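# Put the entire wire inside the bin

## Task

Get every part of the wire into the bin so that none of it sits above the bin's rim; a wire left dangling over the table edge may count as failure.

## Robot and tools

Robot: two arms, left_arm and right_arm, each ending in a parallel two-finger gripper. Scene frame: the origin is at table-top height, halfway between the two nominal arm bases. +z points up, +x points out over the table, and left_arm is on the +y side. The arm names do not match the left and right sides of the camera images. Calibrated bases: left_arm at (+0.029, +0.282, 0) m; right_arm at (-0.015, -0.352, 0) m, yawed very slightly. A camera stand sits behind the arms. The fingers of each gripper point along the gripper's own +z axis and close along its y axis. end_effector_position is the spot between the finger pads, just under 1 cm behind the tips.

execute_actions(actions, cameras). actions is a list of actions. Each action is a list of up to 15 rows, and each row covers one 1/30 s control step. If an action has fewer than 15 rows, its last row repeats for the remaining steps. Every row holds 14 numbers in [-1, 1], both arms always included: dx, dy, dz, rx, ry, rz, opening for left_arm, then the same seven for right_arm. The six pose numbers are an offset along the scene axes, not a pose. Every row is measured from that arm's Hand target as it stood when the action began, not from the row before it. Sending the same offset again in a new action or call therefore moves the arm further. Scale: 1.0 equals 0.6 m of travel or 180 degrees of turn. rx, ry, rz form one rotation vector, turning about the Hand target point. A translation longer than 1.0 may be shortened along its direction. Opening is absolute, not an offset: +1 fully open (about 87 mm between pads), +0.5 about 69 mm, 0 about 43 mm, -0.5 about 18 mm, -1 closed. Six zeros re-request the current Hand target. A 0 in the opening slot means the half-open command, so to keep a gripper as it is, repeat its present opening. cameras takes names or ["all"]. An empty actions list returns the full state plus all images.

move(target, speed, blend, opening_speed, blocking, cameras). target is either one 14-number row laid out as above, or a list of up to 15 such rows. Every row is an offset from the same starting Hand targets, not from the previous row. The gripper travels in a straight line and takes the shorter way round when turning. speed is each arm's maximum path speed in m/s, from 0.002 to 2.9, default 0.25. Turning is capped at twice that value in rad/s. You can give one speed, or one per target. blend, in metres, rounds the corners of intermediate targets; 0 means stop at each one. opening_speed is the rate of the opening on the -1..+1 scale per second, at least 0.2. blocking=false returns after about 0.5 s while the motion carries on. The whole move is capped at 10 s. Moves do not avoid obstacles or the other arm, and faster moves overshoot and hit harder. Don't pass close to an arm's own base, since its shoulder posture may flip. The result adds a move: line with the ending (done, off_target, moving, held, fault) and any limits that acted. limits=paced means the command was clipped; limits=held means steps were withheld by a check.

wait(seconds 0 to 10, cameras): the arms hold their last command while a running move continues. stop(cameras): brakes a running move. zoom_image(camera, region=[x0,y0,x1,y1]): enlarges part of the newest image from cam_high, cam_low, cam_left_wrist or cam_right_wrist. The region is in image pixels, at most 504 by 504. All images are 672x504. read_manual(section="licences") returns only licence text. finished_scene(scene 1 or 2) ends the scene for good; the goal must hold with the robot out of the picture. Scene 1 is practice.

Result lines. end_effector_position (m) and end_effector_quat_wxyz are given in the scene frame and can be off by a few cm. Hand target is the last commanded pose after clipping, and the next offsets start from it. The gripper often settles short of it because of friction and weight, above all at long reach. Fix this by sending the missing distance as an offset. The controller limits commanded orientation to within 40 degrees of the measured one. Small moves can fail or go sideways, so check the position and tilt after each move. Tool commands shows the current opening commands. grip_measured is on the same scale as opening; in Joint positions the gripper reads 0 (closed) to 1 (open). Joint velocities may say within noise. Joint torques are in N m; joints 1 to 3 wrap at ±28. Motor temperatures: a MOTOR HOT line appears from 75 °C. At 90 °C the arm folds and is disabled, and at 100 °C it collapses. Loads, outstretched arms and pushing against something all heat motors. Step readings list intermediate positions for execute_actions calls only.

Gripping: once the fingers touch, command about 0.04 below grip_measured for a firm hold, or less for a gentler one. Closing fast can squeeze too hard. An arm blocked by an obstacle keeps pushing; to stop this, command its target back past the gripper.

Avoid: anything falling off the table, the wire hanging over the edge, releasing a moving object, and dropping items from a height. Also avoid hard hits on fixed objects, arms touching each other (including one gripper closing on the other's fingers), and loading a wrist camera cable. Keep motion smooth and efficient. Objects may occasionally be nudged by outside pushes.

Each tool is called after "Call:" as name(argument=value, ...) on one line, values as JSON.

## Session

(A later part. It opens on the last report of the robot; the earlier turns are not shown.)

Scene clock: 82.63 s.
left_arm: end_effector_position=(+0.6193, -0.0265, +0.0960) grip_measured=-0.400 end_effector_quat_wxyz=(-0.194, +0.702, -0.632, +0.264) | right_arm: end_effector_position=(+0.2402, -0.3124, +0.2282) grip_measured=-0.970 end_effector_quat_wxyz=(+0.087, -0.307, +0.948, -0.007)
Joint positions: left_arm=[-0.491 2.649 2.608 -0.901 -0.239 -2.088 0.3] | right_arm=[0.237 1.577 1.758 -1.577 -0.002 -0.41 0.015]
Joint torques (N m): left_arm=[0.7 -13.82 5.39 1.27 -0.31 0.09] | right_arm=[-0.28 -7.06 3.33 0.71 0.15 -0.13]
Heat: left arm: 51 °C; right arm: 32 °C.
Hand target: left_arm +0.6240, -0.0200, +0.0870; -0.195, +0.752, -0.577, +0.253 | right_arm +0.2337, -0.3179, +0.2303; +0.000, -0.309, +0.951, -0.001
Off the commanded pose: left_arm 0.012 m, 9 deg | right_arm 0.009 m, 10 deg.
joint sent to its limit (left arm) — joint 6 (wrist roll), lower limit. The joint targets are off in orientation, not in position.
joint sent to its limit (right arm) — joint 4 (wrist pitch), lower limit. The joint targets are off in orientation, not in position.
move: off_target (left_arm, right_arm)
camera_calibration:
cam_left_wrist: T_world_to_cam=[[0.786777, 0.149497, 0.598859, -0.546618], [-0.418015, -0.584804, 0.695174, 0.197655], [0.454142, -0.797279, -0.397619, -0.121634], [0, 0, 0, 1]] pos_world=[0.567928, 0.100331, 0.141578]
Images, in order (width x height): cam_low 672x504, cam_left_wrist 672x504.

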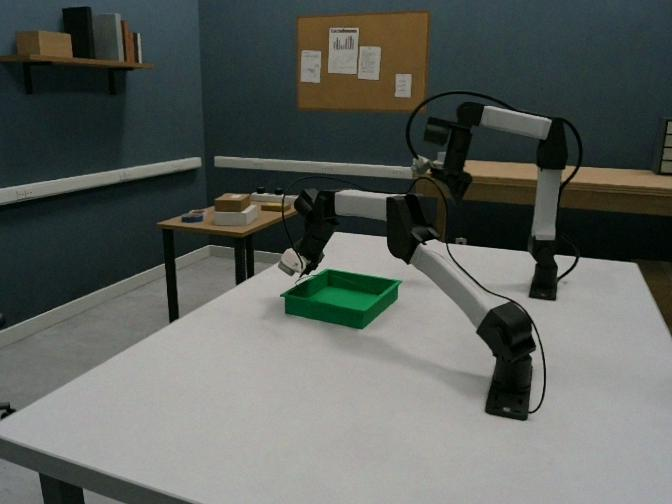

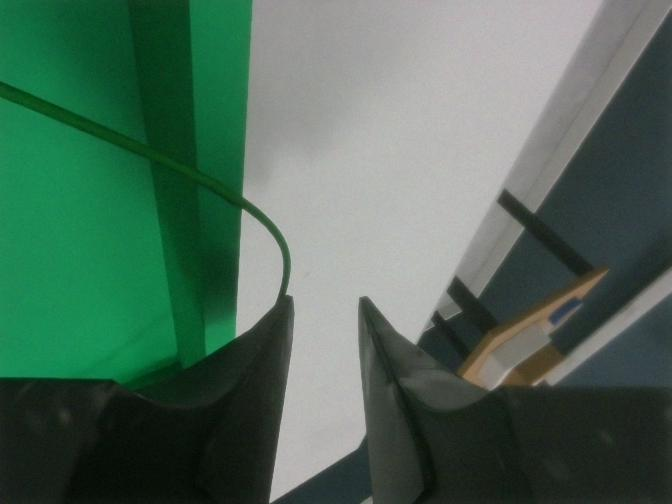

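Call:
move(target=[[0,0,-0.013,0,0,0,-0.4,0,0,0,0,0,0,-1],[-0.055,0,-0.013,0,0,0,-0.4,0,0,0,0,0,0,-1]], speed=0.05, cameras=["cam_left_wrist","cam_low"])

Call:
zoom_image(camera="cam_low", region=[270, 230, 370, 320])

Scene clock: 86.93 s.
left_arm: end_effector_position=(+0.6038, -0.0189, +0.0709) grip_measured=-0.400 end_effector_quat_wxyz=(-0.204, +0.700, -0.628, +0.270) | right_arm: end_effector_position=(+0.2402, -0.3124, +0.2282) grip_measured=-0.970 end_effector_quat_wxyz=(+0.087, -0.307, +0.948, -0.007)
Joint positions: left_arm=[-0.497 2.474 2.166 -0.614 -0.258 -2.088 0.3] | right_arm=[0.237 1.577 1.758 -1.577 -0.002 -0.41 0.015]
Joint torques (N m): left_arm=[-0.96 -17.78 4.53 0.76 -0.22 0.09] | right_arm=[-0.31 -7.12 3.29 0.72 0.15 -0.12]
Motor temperatures (°C): left_arm=[19 54 30 24 20 18 20] | right_arm=[21 32 28 22 20 20 20]
Heat: left arm: 54 °C; right arm: 32 °C.
Hand target: left_arm +0.5910, -0.0200, +0.0794; -0.195, +0.751, -0.577, +0.253 | right_arm +0.2337, -0.3179, +0.2303; +0.000, -0.309, +0.951, -0.001
Off the commanded pose: left_arm 0.015 m, 9 deg | right_arm 0.009 m, 10 deg.
joint sent to its limit (left arm) — joint 6 (wrist roll), lower limit. The joint targets are off in orientation, not in position.
joint sent to its limit (right arm) — joint 4 (wrist pitch), lower limit. The joint targets are off in orientation, not in position.
move: off_target (left_arm, right_arm)
camera_calibration:
cam_left_wrist: T_world_to_cam=[[0.771139, 0.150987, 0.618505, -0.512519], [-0.431763, -0.589927, 0.682324, 0.222144], [0.467894, -0.793214, -0.389725, -0.12733], [0, 0, 0, 1]] pos_world=[0.550714, 0.107433, 0.115797]
Images, in order (width x height): cam_low 672x504, cam_left_wrist 672x504.

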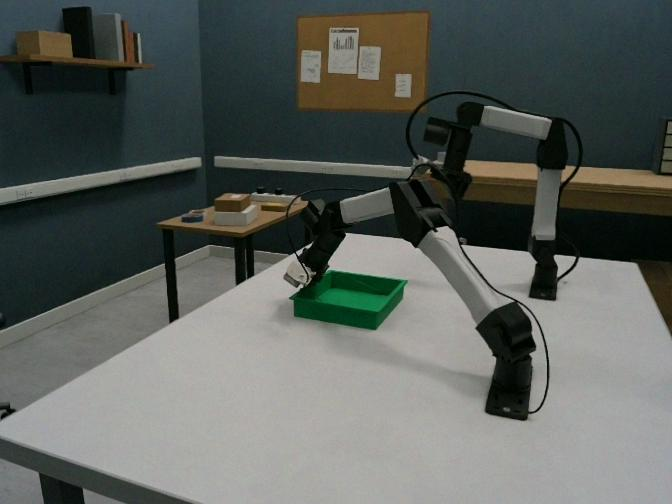

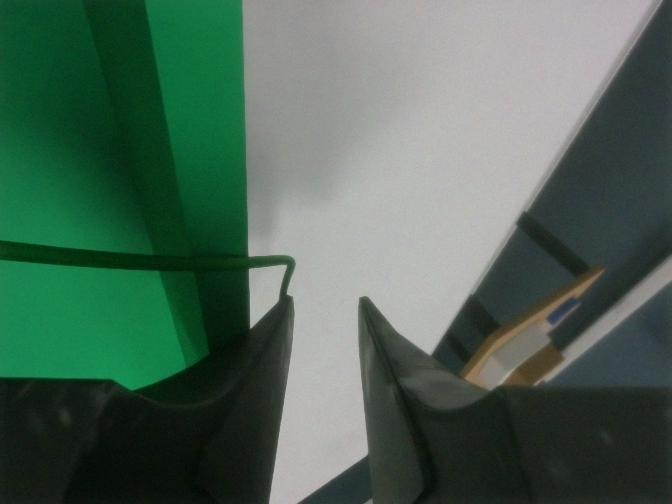

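Scaled by 5.040 from the camera's 672x504 image, which has a finer 960x720 frame.

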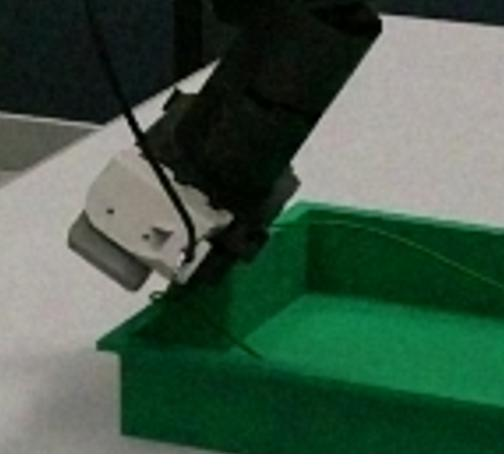

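Call:
move(target=[0.025,0,0.05,0,0,0,-0.4,0,0,0,0,0,0,-1], speed=0.05, cameras=["cam_left_wrist","cam_low"])

Call:
zoom_image(camera="cam_low", region=[270, 230, 370, 320])

Scene clock: 89.73 s.
left_arm: end_effector_position=(+0.6044, -0.0192, +0.1083) grip_measured=-0.400 end_effector_quat_wxyz=(-0.204, +0.701, -0.629, +0.268) | right_arm: end_effector_position=(+0.2402, -0.3124, +0.2282) grip_measured=-0.970 end_effector_quat_wxyz=(+0.087, -0.307, +0.948, -0.007)
Joint positions: left_arm=[-0.497 2.487 2.341 -0.781 -0.258 -2.088 0.3] | right_arm=[0.237 1.577 1.758 -1.577 -0.002 -0.41 0.015]
Joint torques (N m): left_arm=[0.02 -12.68 9.47 0.95 -0.17 0.09] | right_arm=[-0.27 -7.08 3.32 0.74 0.15 -0.12]
Motor temperatures (°C): left_arm=[19 55 30 24 20 18 20] | right_arm=[21 32 28 22 20 20 20]
Heat: left arm: 55 °C; right arm: 32 °C.
Hand target: left_arm +0.6060, -0.0200, +0.1093; -0.195, +0.752, -0.577, +0.253 | right_arm +0.2337, -0.3179, +0.2303; +0.000, -0.309, +0.951, -0.001
Off the commanded pose: left_arm 0.002 m, 9 deg | right_arm 0.009 m, 10 deg.
joint sent to its limit (left arm) — joint 6 (wrist roll), lower limit. The joint targets are off in orientation, not in position.
joint sent to its limit (right arm) — joint 4 (wrist pitch), lower limit. The joint targets are off in orientation, not in position.
move: off_target (left_arm, right_arm)
camera_calibration:
cam_left_wrist: T_world_to_cam=[[0.773626, 0.149715, 0.615701, -0.53732], [-0.428962, -0.591419, 0.6828, 0.19494], [0.466362, -0.792344, -0.393315, -0.111953], [0, 0, 0, 1]] pos_world=[0.551517, 0.107031, 0.15369]
Images, in order (width x height): cam_low 672x504, cam_left_wrist 672x504.

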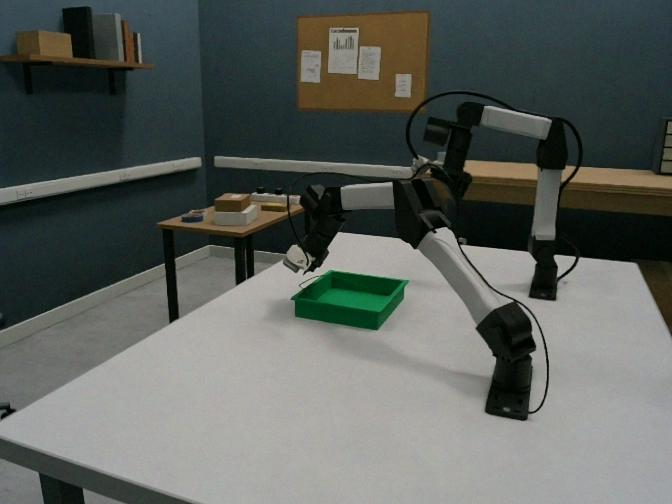

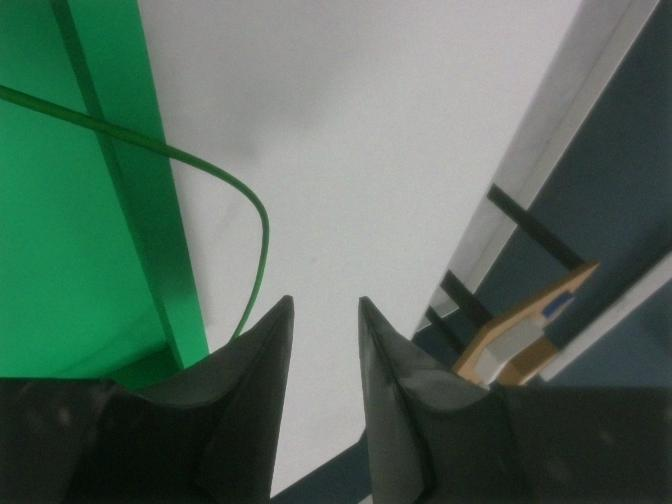

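Scaled by 5.040 from the camera's 672x504 image, which has a finer 960x720 frame.

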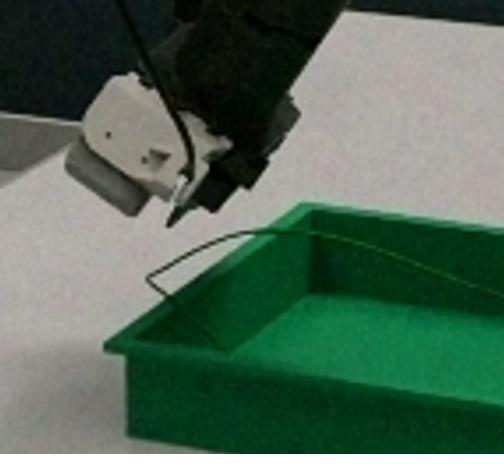

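Call:
move(target=[[-0.015,0.007,0,0,0,0,-0.3,0,0,0,0,0,0,-1],[-0.015,0.007,-0.038,0,0,0,-0.3,0,0,0,0,0,0,-1]], speed=0.06, cameras=["cam_left_wrist","cam_low"])

Call:
zoom_image(camera="cam_low", region=[270, 230, 370, 320])

Scene clock: 93.97 s.
left_arm: end_effector_position=(+0.6010, -0.0174, +0.0736) grip_measured=-0.300 end_effector_quat_wxyz=(-0.201, +0.702, -0.633, +0.257) | right_arm: end_effector_position=(+0.2402, -0.3124, +0.2282) grip_measured=-0.970 end_effector_quat_wxyz=(+0.087, -0.307, +0.948, -0.007)
Joint positions: left_arm=[-0.497 2.487 2.22 -0.686 -0.258 -2.088 0.35] | right_arm=[0.237 1.577 1.758 -1.577 -0.002 -0.41 0.015]
Joint torques (N m): left_arm=[0.02 -17.32 5.2 0.97 -0.15 0.09] | right_arm=[-0.27 -7.1 3.36 0.72 0.16 -0.14]
Motor temperatures (°C): left_arm=[19 57 30 24 20 18 20] | right_arm=[21 32 28 22 20 20 20]
Heat: left arm: 57 °C; right arm: 32 °C.
Hand target: left_arm +0.5970, -0.0158, +0.0864; -0.195, +0.752, -0.577, +0.253 | right_arm +0.2337, -0.3179, +0.2303; +0.000, -0.309, +0.951, -0.001
Off the commanded pose: left_arm 0.014 m, 9 deg | right_arm 0.009 m, 10 deg.
joint sent to its limit (left arm) — joint 6 (wrist roll), lower limit. The joint targets are off in orientation, not in position.
joint sent to its limit (right arm) — joint 4 (wrist pitch), lower limit. The joint targets are off in orientation, not in position.
move: off_target (left_arm, right_arm)
camera_calibration:
cam_left_wrist: T_world_to_cam=[[0.787294, 0.142206, 0.599955, -0.52078], [-0.413632, -0.599787, 0.684956, 0.208716], [0.45725, -0.787422, -0.413388, -0.115469], [0, 0, 0, 1]] pos_world=[0.549137, 0.10832, 0.12175]
Images, in order (width x height): cam_low 672x504, cam_left_wrist 672x504.

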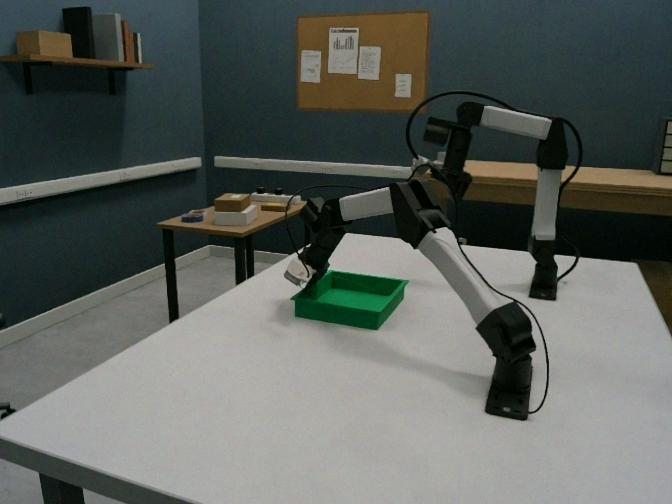

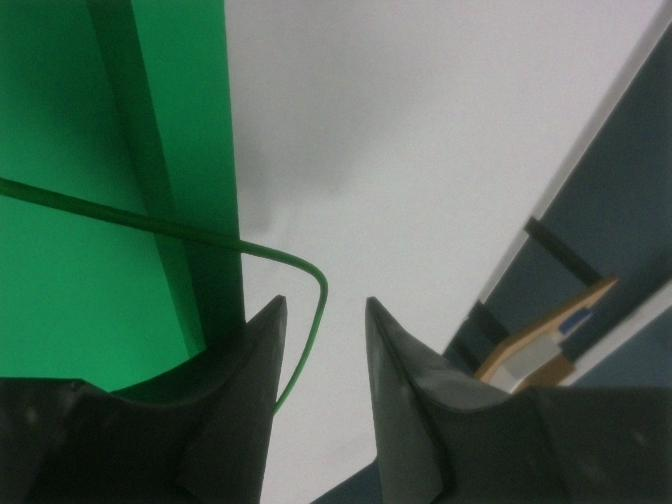

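Scaled by 5.040 from the camera's 672x504 image, which has a finer 960x720 frame.

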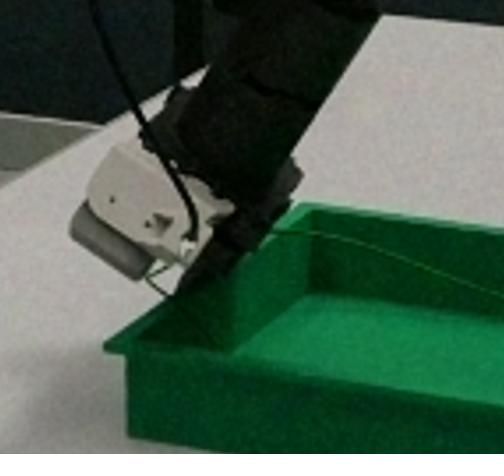

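Call:
move(target=[0,0,0,0,0,0,-1,0,0,0,0,0,0,-1], opening_speed=1, cameras=["cam_left_wrist"])

Scene clock: 95.80 s.
left_arm: end_effector_position=(+0.5989, -0.0162, +0.0686) grip_measured=-0.952 end_effector_quat_wxyz=(-0.199, +0.703, -0.635, +0.251) | right_arm: end_effector_position=(+0.2402, -0.3124, +0.2282) grip_measured=-0.970 end_effector_quat_wxyz=(+0.087, -0.307, +0.948, -0.007)
Joint positions: left_arm=[-0.497 2.487 2.208 -0.685 -0.258 -2.088 0.024] | right_arm=[0.237 1.577 1.758 -1.577 -0.002 -0.41 0.015]
Joint torques (N m): left_arm=[-0.01 -17.51 5.76 1.02 -0.13 0.09] | right_arm=[-0.25 -7.08 3.29 0.74 0.15 -0.11]
Motor temperatures (°C): left_arm=[19 59 30 24 20 18 20] | right_arm=[21 32 28 22 20 20 20]
Heat: left arm: 59 °C; right arm: 32 °C.
Hand target: left_arm +0.5970, -0.0158, +0.0864; -0.195, +0.752, -0.577, +0.253 | right_arm +0.2337, -0.3179, +0.2303; +0.000, -0.309, +0.951, -0.001
Off the commanded pose: left_arm 0.018 m, 9 deg | right_arm 0.009 m, 10 deg.
joint sent to its limit (left arm) — joint 6 (wrist roll), lower limit. The joint targets are off in orientation, not in position.
joint sent to its limit (right arm) — joint 4 (wrist pitch), lower limit. The joint targets are off in orientation, not in position.
move: off_target (left_arm, right_arm)
camera_calibration:
cam_left_wrist: T_world_to_cam=[[0.793435, 0.138909, 0.592593, -0.519498], [-0.406563, -0.603594, 0.685843, 0.207651], [0.452955, -0.785098, -0.422437, -0.11245], [0, 0, 0, 1]] pos_world=[0.547546, 0.109215, 0.117932]
Images, in order (width x height): cam_left_wrist 672x504.

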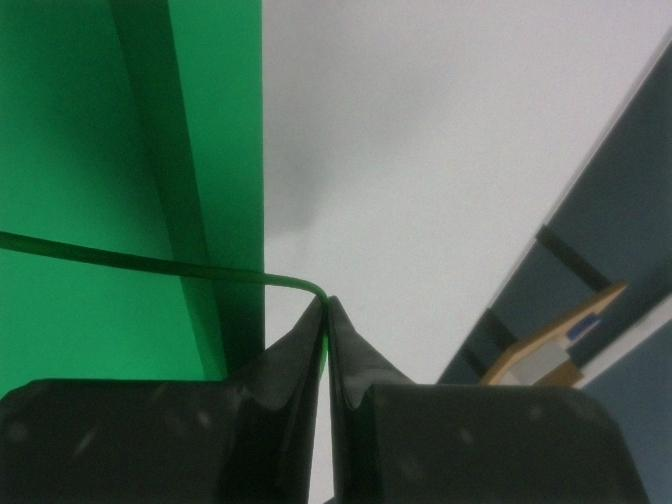

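Call:
move(target=[[0,0,0.09,0,0,0,-1,0,0,0,0,0,0,-1],[-0.12,-0.02,0.07,0,0.14,0,-1,0,0,0,0,0,0,-1]], speed=0.1, cameras=["all"])

Call:
zoom_image(camera="cam_low", region=[270, 230, 430, 350])

Scene clock: 101.30 s.
left_arm: end_effector_position=(+0.5294, -0.0241, +0.1302) grip_measured=-0.952 end_effector_quat_wxyz=(-0.076, +0.703, -0.686, +0.171) | right_arm: end_effector_position=(+0.2402, -0.3124, +0.2282) grip_measured=-0.970 end_effector_quat_wxyz=(+0.087, -0.307, +0.948, -0.007)
Joint positions: left_arm=[-0.503 2.611 2.82 -1.408 -0.055 -2.088 0.024] | right_arm=[0.237 1.577 1.758 -1.577 -0.002 -0.41 0.015]
Joint torques (N m): left_arm=[-0.44 -12.27 8.29 0.49 0.04 0.07] | right_arm=[-0.32 -7.09 3.36 0.73 0.15 -0.13]
Motor temperatures (°C): left_arm=[19 60 31 24 20 18 20] | right_arm=[21 31 28 22 20 20 20]
Heat: left arm: 60 °C; right arm: 31 °C.
Hand target: left_arm +0.5250, -0.0278, +0.1284; -0.064, +0.789, -0.606, +0.083 | right_arm +0.2337, -0.3179, +0.2303; +0.000, -0.309, +0.951, -0.001
Off the commanded pose: left_arm 0.006 m, 17 deg | right_arm 0.009 m, 10 deg.
joint sent to its limit (left arm) — joint 6 (wrist roll), lower limit. The joint targets are off in orientation, not in position.
joint sent to its limit (right arm) — joint 4 (wrist pitch), lower limit. The joint targets are off in orientation, not in position.
move: off_target (left_arm, right_arm)
camera_calibration:
cam_left_wrist: T_world_to_cam=[[0.940269, 0.0708238, 0.332984, -0.545324], [-0.245777, -0.535575, 0.807931, 0.0328994], [0.235558, -0.841512, -0.486178, 0.0608369], [0, 0, 0, 1]] pos_world=[0.506506, 0.107437, 0.184581]
cam_right_wrist: T_world_to_cam=[[0.572431, -0.817416, 0.0644527, -0.409714], [-0.642723, -0.398504, 0.654295, -0.099163], [-0.509146, -0.415964, -0.753488, 0.313223], [0, 0, 0, 1]] pos_world=[0.330275, -0.244133, 0.327299]

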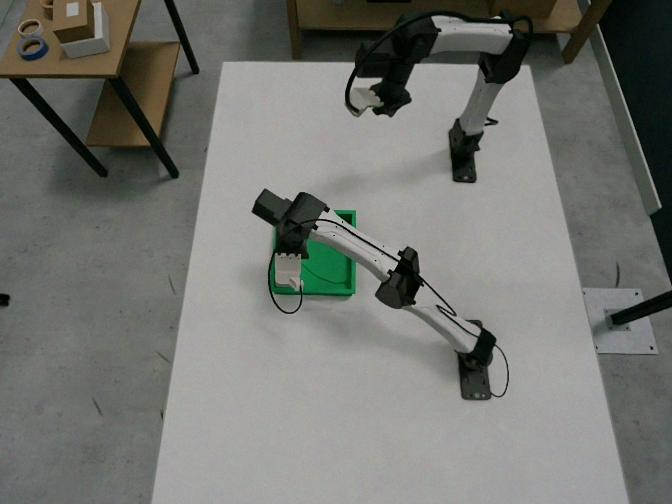

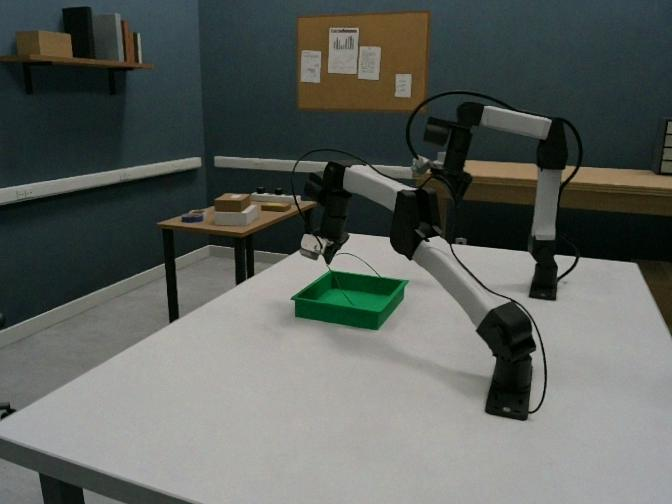

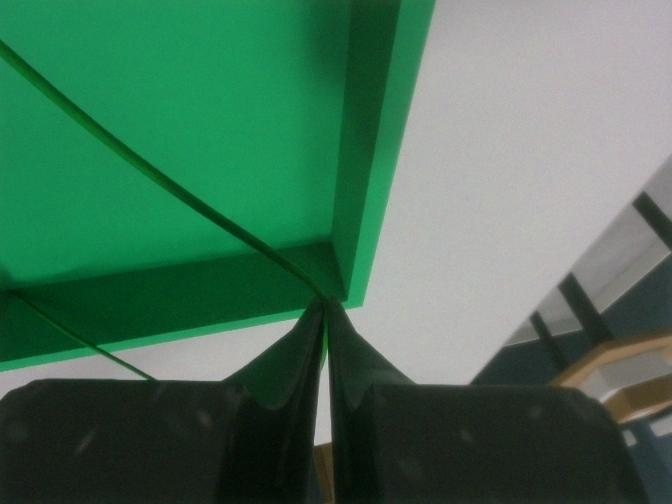

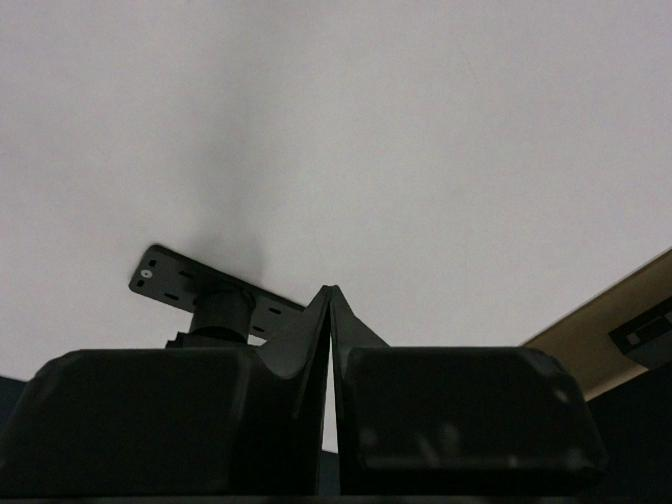

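Scaled by 3.150 from the camera's 672x504 image, which has a finer 960x720 frame.

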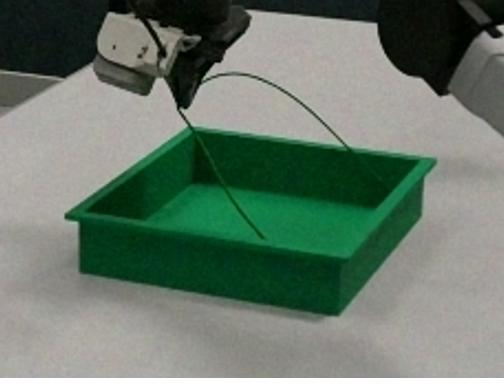

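Call:
move(target=[[0.035,0.085,0,0,0,0,-1,0,0,0,0,0,0,-1],[0.035,0.085,-0.05,0,0,0,-1,0,0,0,0,0,0,-1]], speed=0.1, cameras=["all"])

Call:
zoom_image(camera="cam_low", region=[270, 230, 430, 350])

Scene clock: 106.03 s.
left_arm: end_effector_position=(+0.5474, +0.0215, +0.1019) grip_measured=-0.952 end_effector_quat_wxyz=(-0.070, +0.735, -0.661, +0.133) | right_arm: end_effector_position=(+0.2402, -0.3124, +0.2282) grip_measured=-0.970 end_effector_quat_wxyz=(+0.087, -0.307, +0.948, -0.007)
Joint positions: left_arm=[-0.418 2.664 2.837 -1.445 -0.051 -2.088 0.024] | right_arm=[0.237 1.577 1.758 -1.577 -0.002 -0.41 0.015]
Joint torques (N m): left_arm=[0.35 -12.6 7.45 0.43 0.06 0.06] | right_arm=[-0.28 -7.1 3.32 0.74 0.15 -0.13]
Motor temperatures (°C): left_arm=[19 59 31 23 20 18 20] | right_arm=[21 31 28 22 20 20 20]
Heat: left arm: 59 °C; right arm: 31 °C.
Hand target: left_arm +0.5459, +0.0232, +0.0984; -0.064, +0.789, -0.606, +0.083 | right_arm +0.2337, -0.3179, +0.2303; +0.000, -0.309, +0.951, -0.001
Off the commanded pose: left_arm 0.004 m, 10 deg | right_arm 0.009 m, 10 deg.
elbow stopped short (left arm): the move would have taken joint 3 (elbow) straighter than the controller allows.
joint sent to its limit (left arm) — joint 6 (wrist roll), lower limit. The joint targets are off in orientation, not in position.
joint sent to its limit (right arm) — joint 4 (wrist pitch), lower limit. The joint targets are off in orientation, not in position.
move: off_target (left_arm, right_arm)
camera_calibration:
cam_left_wrist: T_world_to_cam=[[0.95203, 0.141128, 0.271518, -0.557631], [-0.14407, -0.576086, 0.804592, 0.0302279], [0.269968, -0.805114, -0.528119, 0.0658415], [0, 0, 0, 1]] pos_world=[0.517461, 0.149121, 0.161858]
cam_right_wrist: T_world_to_cam=[[0.572431, -0.817416, 0.0644527, -0.409714], [-0.642723, -0.398504, 0.654295, -0.099163], [-0.509146, -0.415964, -0.753488, 0.313223], [0, 0, 0, 1]] pos_world=[0.330275, -0.244133, 0.327299]

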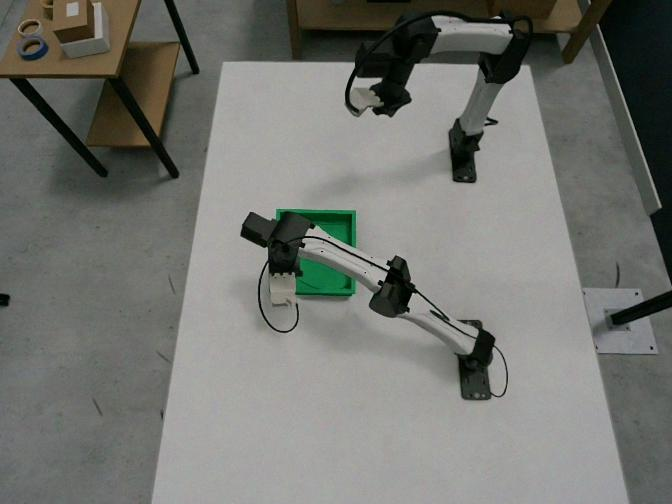

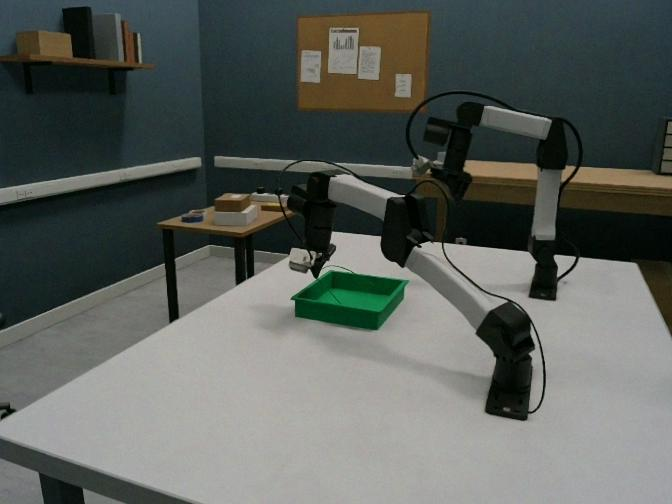

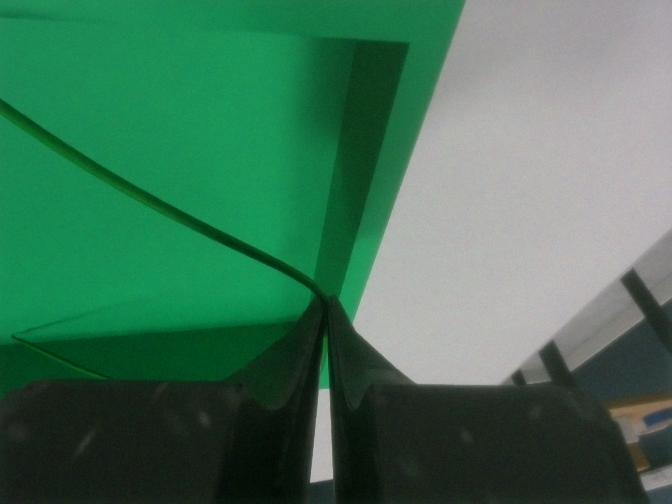

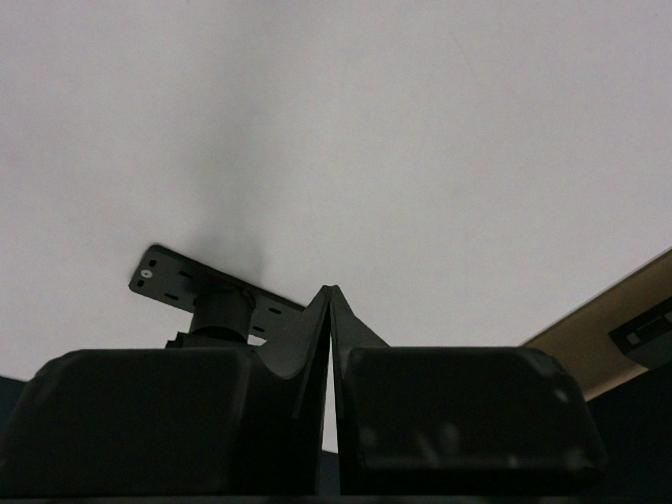

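Scaled by 3.150 from the camera's 672x504 image, which has a finer 960x720 frame.

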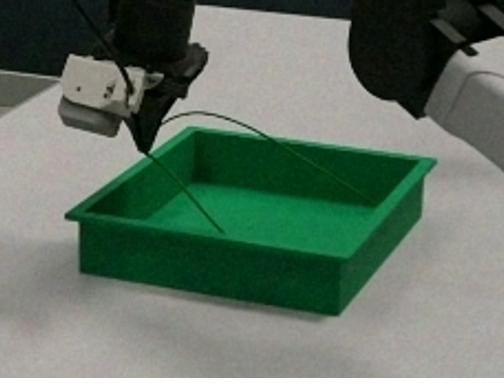

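Call:
move(target=[0,0.01,-0.085,0,0,0,-1,0,0,0,0,0,0,-1], speed=0.06, cameras=["cam_low","cam_left_wrist"])

Call:
zoom_image(camera="cam_low", region=[270, 230, 430, 350])

Scene clock: 108.60 s.
left_arm: end_effector_position=(+0.5461, +0.0268, +0.0577) grip_measured=-0.952 end_effector_quat_wxyz=(-0.058, +0.741, -0.662, +0.096) | right_arm: end_effector_position=(+0.2402, -0.3124, +0.2282) grip_measured=-0.970 end_effector_quat_wxyz=(+0.087, -0.307, +0.948, -0.007)
Joint positions: left_arm=[-0.41 2.714 2.777 -1.415 -0.049 -2.088 0.024] | right_arm=[0.237 1.577 1.758 -1.577 -0.002 -0.41 0.015]
Joint torques (N m): left_arm=[0.55 -12.96 4.93 0.56 0.05 0.06] | right_arm=[-0.25 -7.09 3.37 0.72 0.14 -0.12]
Motor temperatures (°C): left_arm=[19 59 31 23 20 18 20] | right_arm=[21 31 27 22 20 20 20]
Heat: left arm: 59 °C; right arm: 31 °C.
Hand target: left_arm +0.5460, +0.0291, +0.0474; -0.064, +0.789, -0.606, +0.083 | right_arm +0.2337, -0.3179, +0.2303; +0.000, -0.309, +0.951, -0.001
Off the commanded pose: left_arm 0.011 m, 9 deg | right_arm 0.009 m, 10 deg.
joint sent to its limit (left arm) — joint 6 (wrist roll), lower limit. The joint targets are off in orientation, not in position.
joint sent to its limit (right arm) — joint 4 (wrist pitch), lower limit. The joint targets are off in orientation, not in position.
move: off_target (left_arm, right_arm)
camera_calibration:
cam_left_wrist: T_world_to_cam=[[0.968432, 0.141165, 0.205455, -0.550389], [-0.0809686, -0.601379, 0.79485, 0.0354363], [0.235762, -0.786394, -0.570965, 0.0677934], [0, 0, 0, 1]] pos_world=[0.5199, 0.152319, 0.123622]
Images, in order (width x height): cam_low 672x504, cam_left_wrist 672x504.

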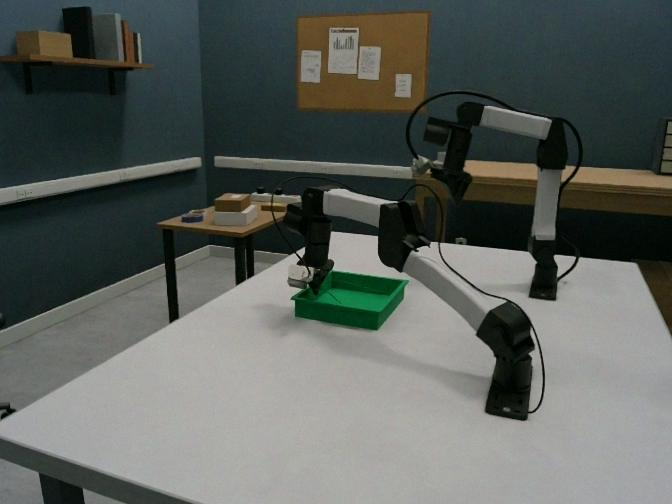

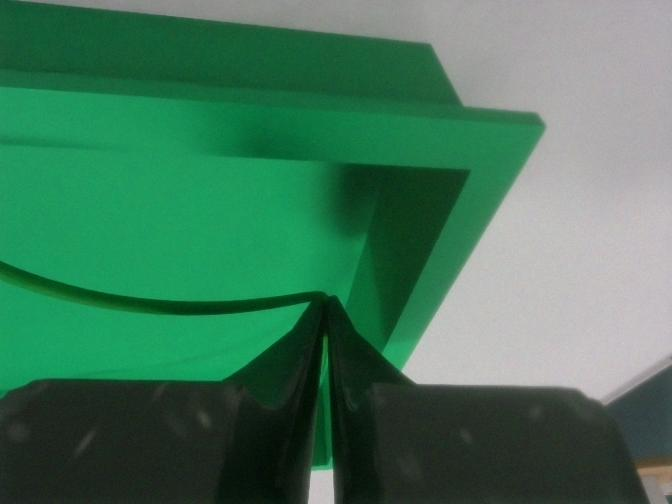

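Scaled by 3.150 from the camera's 672x504 image, which has a finer 960x720 frame.

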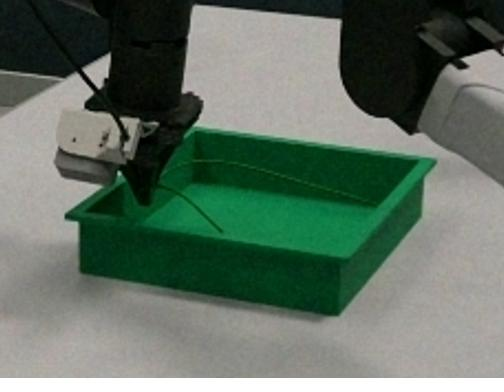

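Call:
move(target=[[0.005,0,-0.025,0,0,0,-1,0,0,0,0,0,0,-1],[0.005,0,-0.025,0,0,0,-0.65,0,0,0,0,0,0,-1]], speed=0.05, opening_speed=0.3, cameras=["cam_left_wrist","cam_low"])

Call:
zoom_image(camera="cam_low", region=[270, 230, 430, 350])

Scene clock: 112.37 s.
left_arm: end_effector_position=(+0.5487, +0.0256, +0.0384) grip_measured=-0.650 end_effector_quat_wxyz=(-0.056, +0.741, -0.662, +0.091) | right_arm: end_effector_position=(+0.2402, -0.3124, +0.2282) grip_measured=-0.970 end_effector_quat_wxyz=(+0.087, -0.307, +0.948, -0.007)
Joint positions: left_arm=[-0.41 2.714 2.7 -1.348 -0.049 -2.088 0.175] | right_arm=[0.237 1.577 1.758 -1.577 -0.002 -0.41 0.015]
Joint torques (N m): left_arm=[0.64 -13.97 4.81 0.55 0.03 0.06] | right_arm=[-0.27 -7.05 3.38 0.72 0.14 -0.13]
Motor temperatures (°C): left_arm=[19 58 31 23 20 18 20] | right_arm=[21 31 27 22 20 20 20]
Heat: left arm: 58 °C; right arm: 31 °C.
Hand target: left_arm +0.5490, +0.0291, +0.0324; -0.064, +0.789, -0.606, +0.083 | right_arm +0.2337, -0.3179, +0.2303; +0.000, -0.309, +0.951, -0.001
Off the commanded pose: left_arm 0.007 m, 9 deg | right_arm 0.009 m, 10 deg.
joint sent to its limit (left arm) — joint 6 (wrist roll), lower limit. The joint targets are off in orientation, not in position.
joint sent to its limit (right arm) — joint 4 (wrist pitch), lower limit. The joint targets are off in orientation, not in position.
move: off_target (left_arm, right_arm); target 2's new opening was sent with left_arm's hand 0.007 m and 9 deg from that target
camera_calibration:
cam_left_wrist: T_world_to_cam=[[0.970115, 0.140396, 0.197902, -0.549439], [-0.0743858, -0.604254, 0.793312, 0.0468017], [0.230961, -0.784325, -0.575753, 0.0580093], [0, 0, 0, 1]] pos_world=[0.523103, 0.150917, 0.105006]
Images, in order (width x height): cam_low 672x504, cam_left_wrist 672x504.

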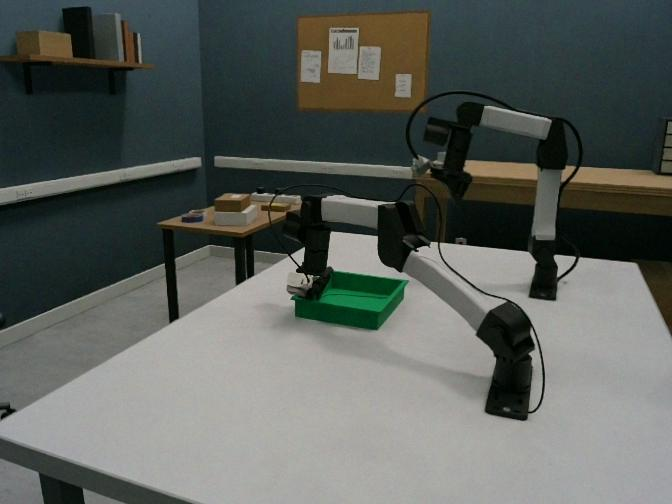

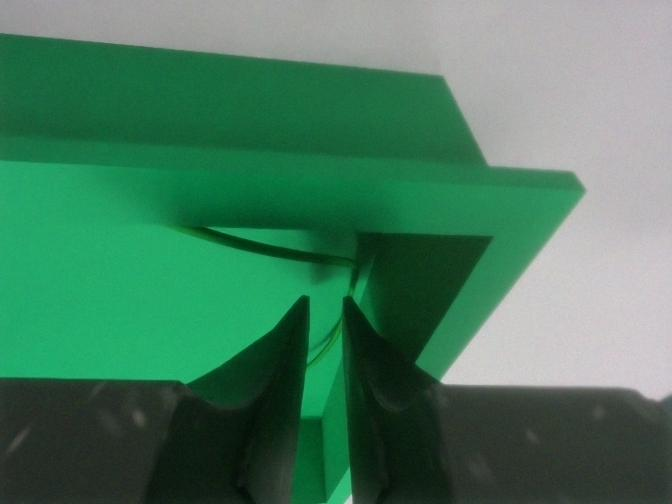

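Scaled by 3.150 from the camera's 672x504 image, which has a finer 960x720 frame.

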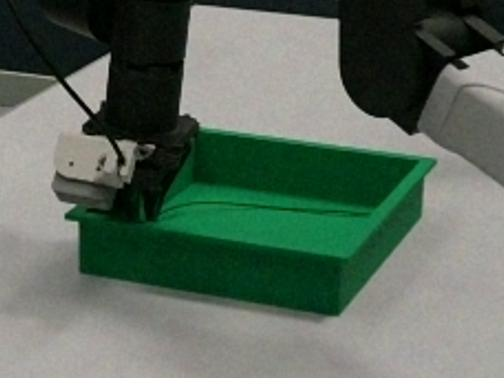

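Call:
move(target=[[0,0,0.12,0,0,0,-0.65,0,0,0,0,0,0,-1],[0,0,0.25,0,0,0,-0.65,0,0,0,0,0,0,-1],[-0.2,0.25,0.3,0,0.05,0,-0.65,0,0,0,0,0,0,-1]], speed=[0.06,0.15,0.25], blend=0.02, cameras=["all"])

Call:
zoom_image(camera="cam_low", region=[270, 230, 430, 350])

Call:
zoom_image(camera="cam_high", region=[240, 190, 380, 310])

Scene clock: 115.97 s.
left_arm: end_effector_position=(+0.4508, +0.1785, +0.2023) grip_measured=-0.650 end_effector_quat_wxyz=(-0.049, +0.794, -0.600, +0.083) | right_arm: end_effector_position=(+0.2402, -0.3124, +0.2282) grip_measured=-0.970 end_effector_quat_wxyz=(+0.087, -0.307, +0.948, -0.007)
Joint positions: left_arm=[-0.155 2.011 2.143 -1.51 -0.007 -2.003 0.175] | right_arm=[0.237 1.577 1.758 -1.577 -0.002 -0.41 0.015]
Joint torques (N m): left_arm=[-0.21 -13.3 4.86 -0.18 0.06 0.16] | right_arm=[-0.32 -7.16 3.3 0.74 0.15 -0.13]
Motor temperatures (°C): left_arm=[19 59 31 23 20 18 20] | right_arm=[21 31 27 22 20 20 20]
Heat: left arm: 59 °C; right arm: 31 °C.
Hand target: left_arm +0.4290, +0.1792, +0.2125; -0.016, +0.793, -0.609, +0.021 | right_arm +0.2337, -0.3179, +0.2303; +0.000, -0.309, +0.951, -0.001
Off the commanded pose: left_arm 0.024 m, 8 deg | right_arm 0.009 m, 10 deg.
elbow stopped short (left arm): the move would have taken joint 3 (elbow) straighter than the controller allows.
joint sent to its limit (left arm) — joint 4 (wrist pitch), lower limit. The joint targets are off in orientation, not in position.
joint sent to its limit (right arm) — joint 4 (wrist pitch), lower limit. The joint targets are off in orientation, not in position.
move: off_target (left_arm, right_arm)
camera_calibration:
cam_left_wrist: T_world_to_cam=[[0.938788, 0.299719, 0.16984, -0.516991], [0.0436491, -0.592526, 0.804368, -0.0556209], [0.341719, -0.747717, -0.569339, 0.2372], [0, 0, 0, 1]] pos_world=[0.406717, 0.299353, 0.267593]
cam_right_wrist: T_world_to_cam=[[0.572431, -0.817416, 0.0644527, -0.409714], [-0.642723, -0.398504, 0.654295, -0.099163], [-0.509146, -0.415964, -0.753488, 0.313223], [0, 0, 0, 1]] pos_world=[0.330275, -0.244133, 0.327299]

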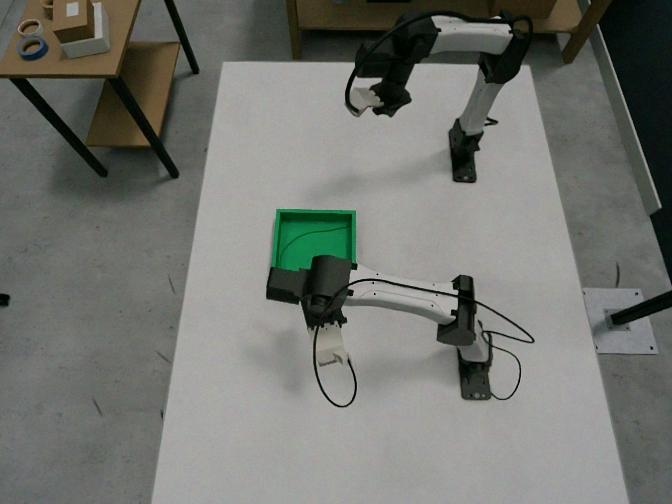

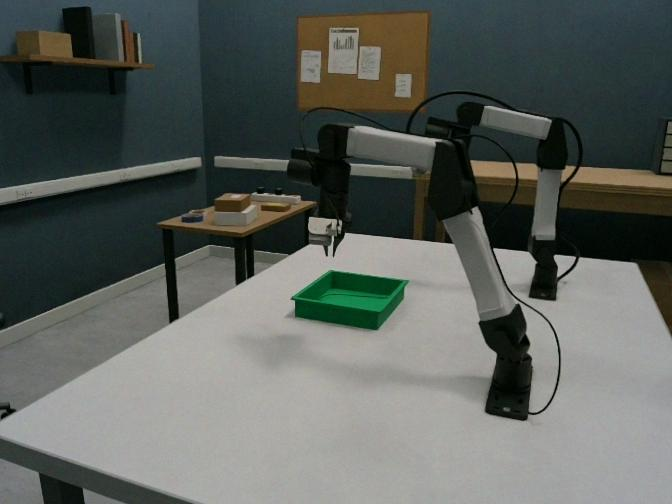

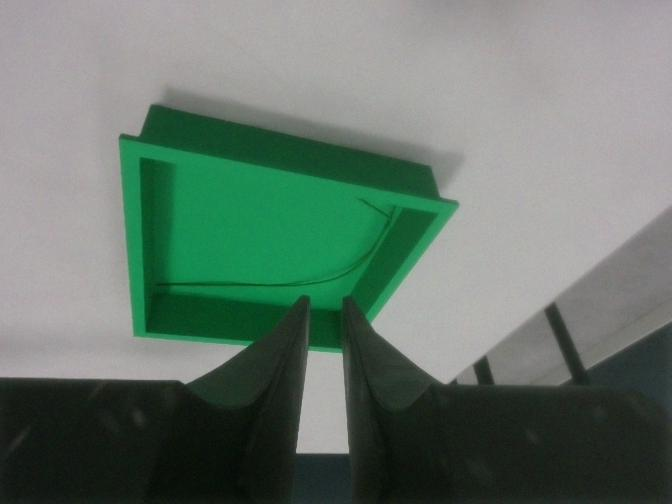

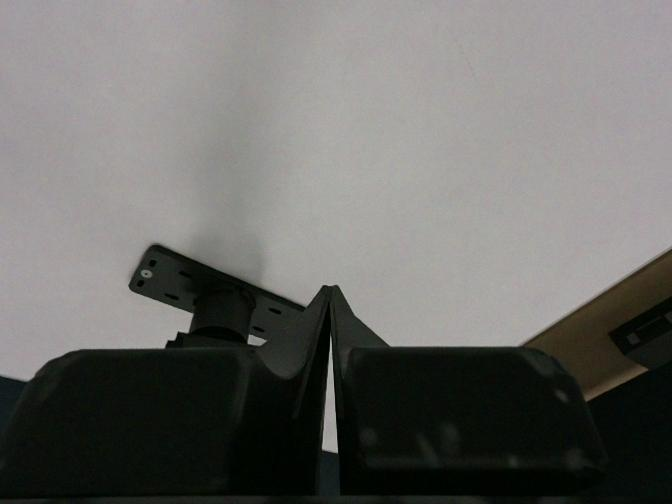

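Scaled by 3.150 from the camera's 672x504 image, which has a finer 960x720 frame.

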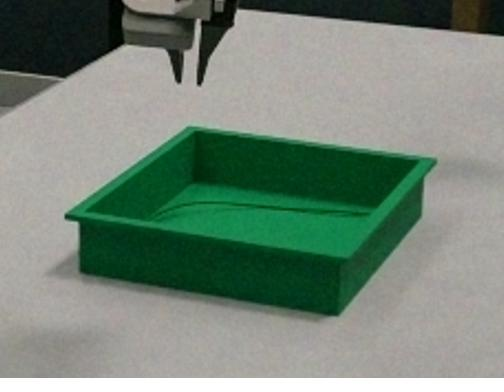

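Scaled by 3.600 from the camera's 672x504 image, which has a finer 960x720 frame.

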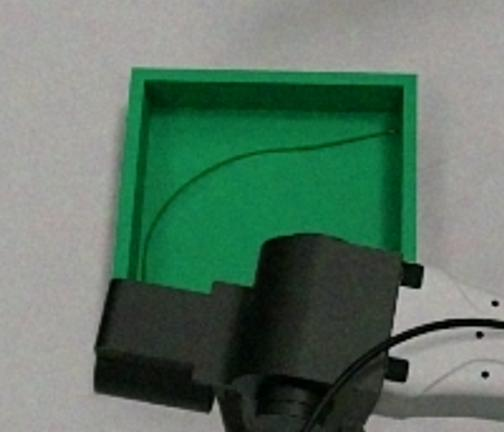

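Call:
finished_scene(scene=2)

The scene is finished: the task was done.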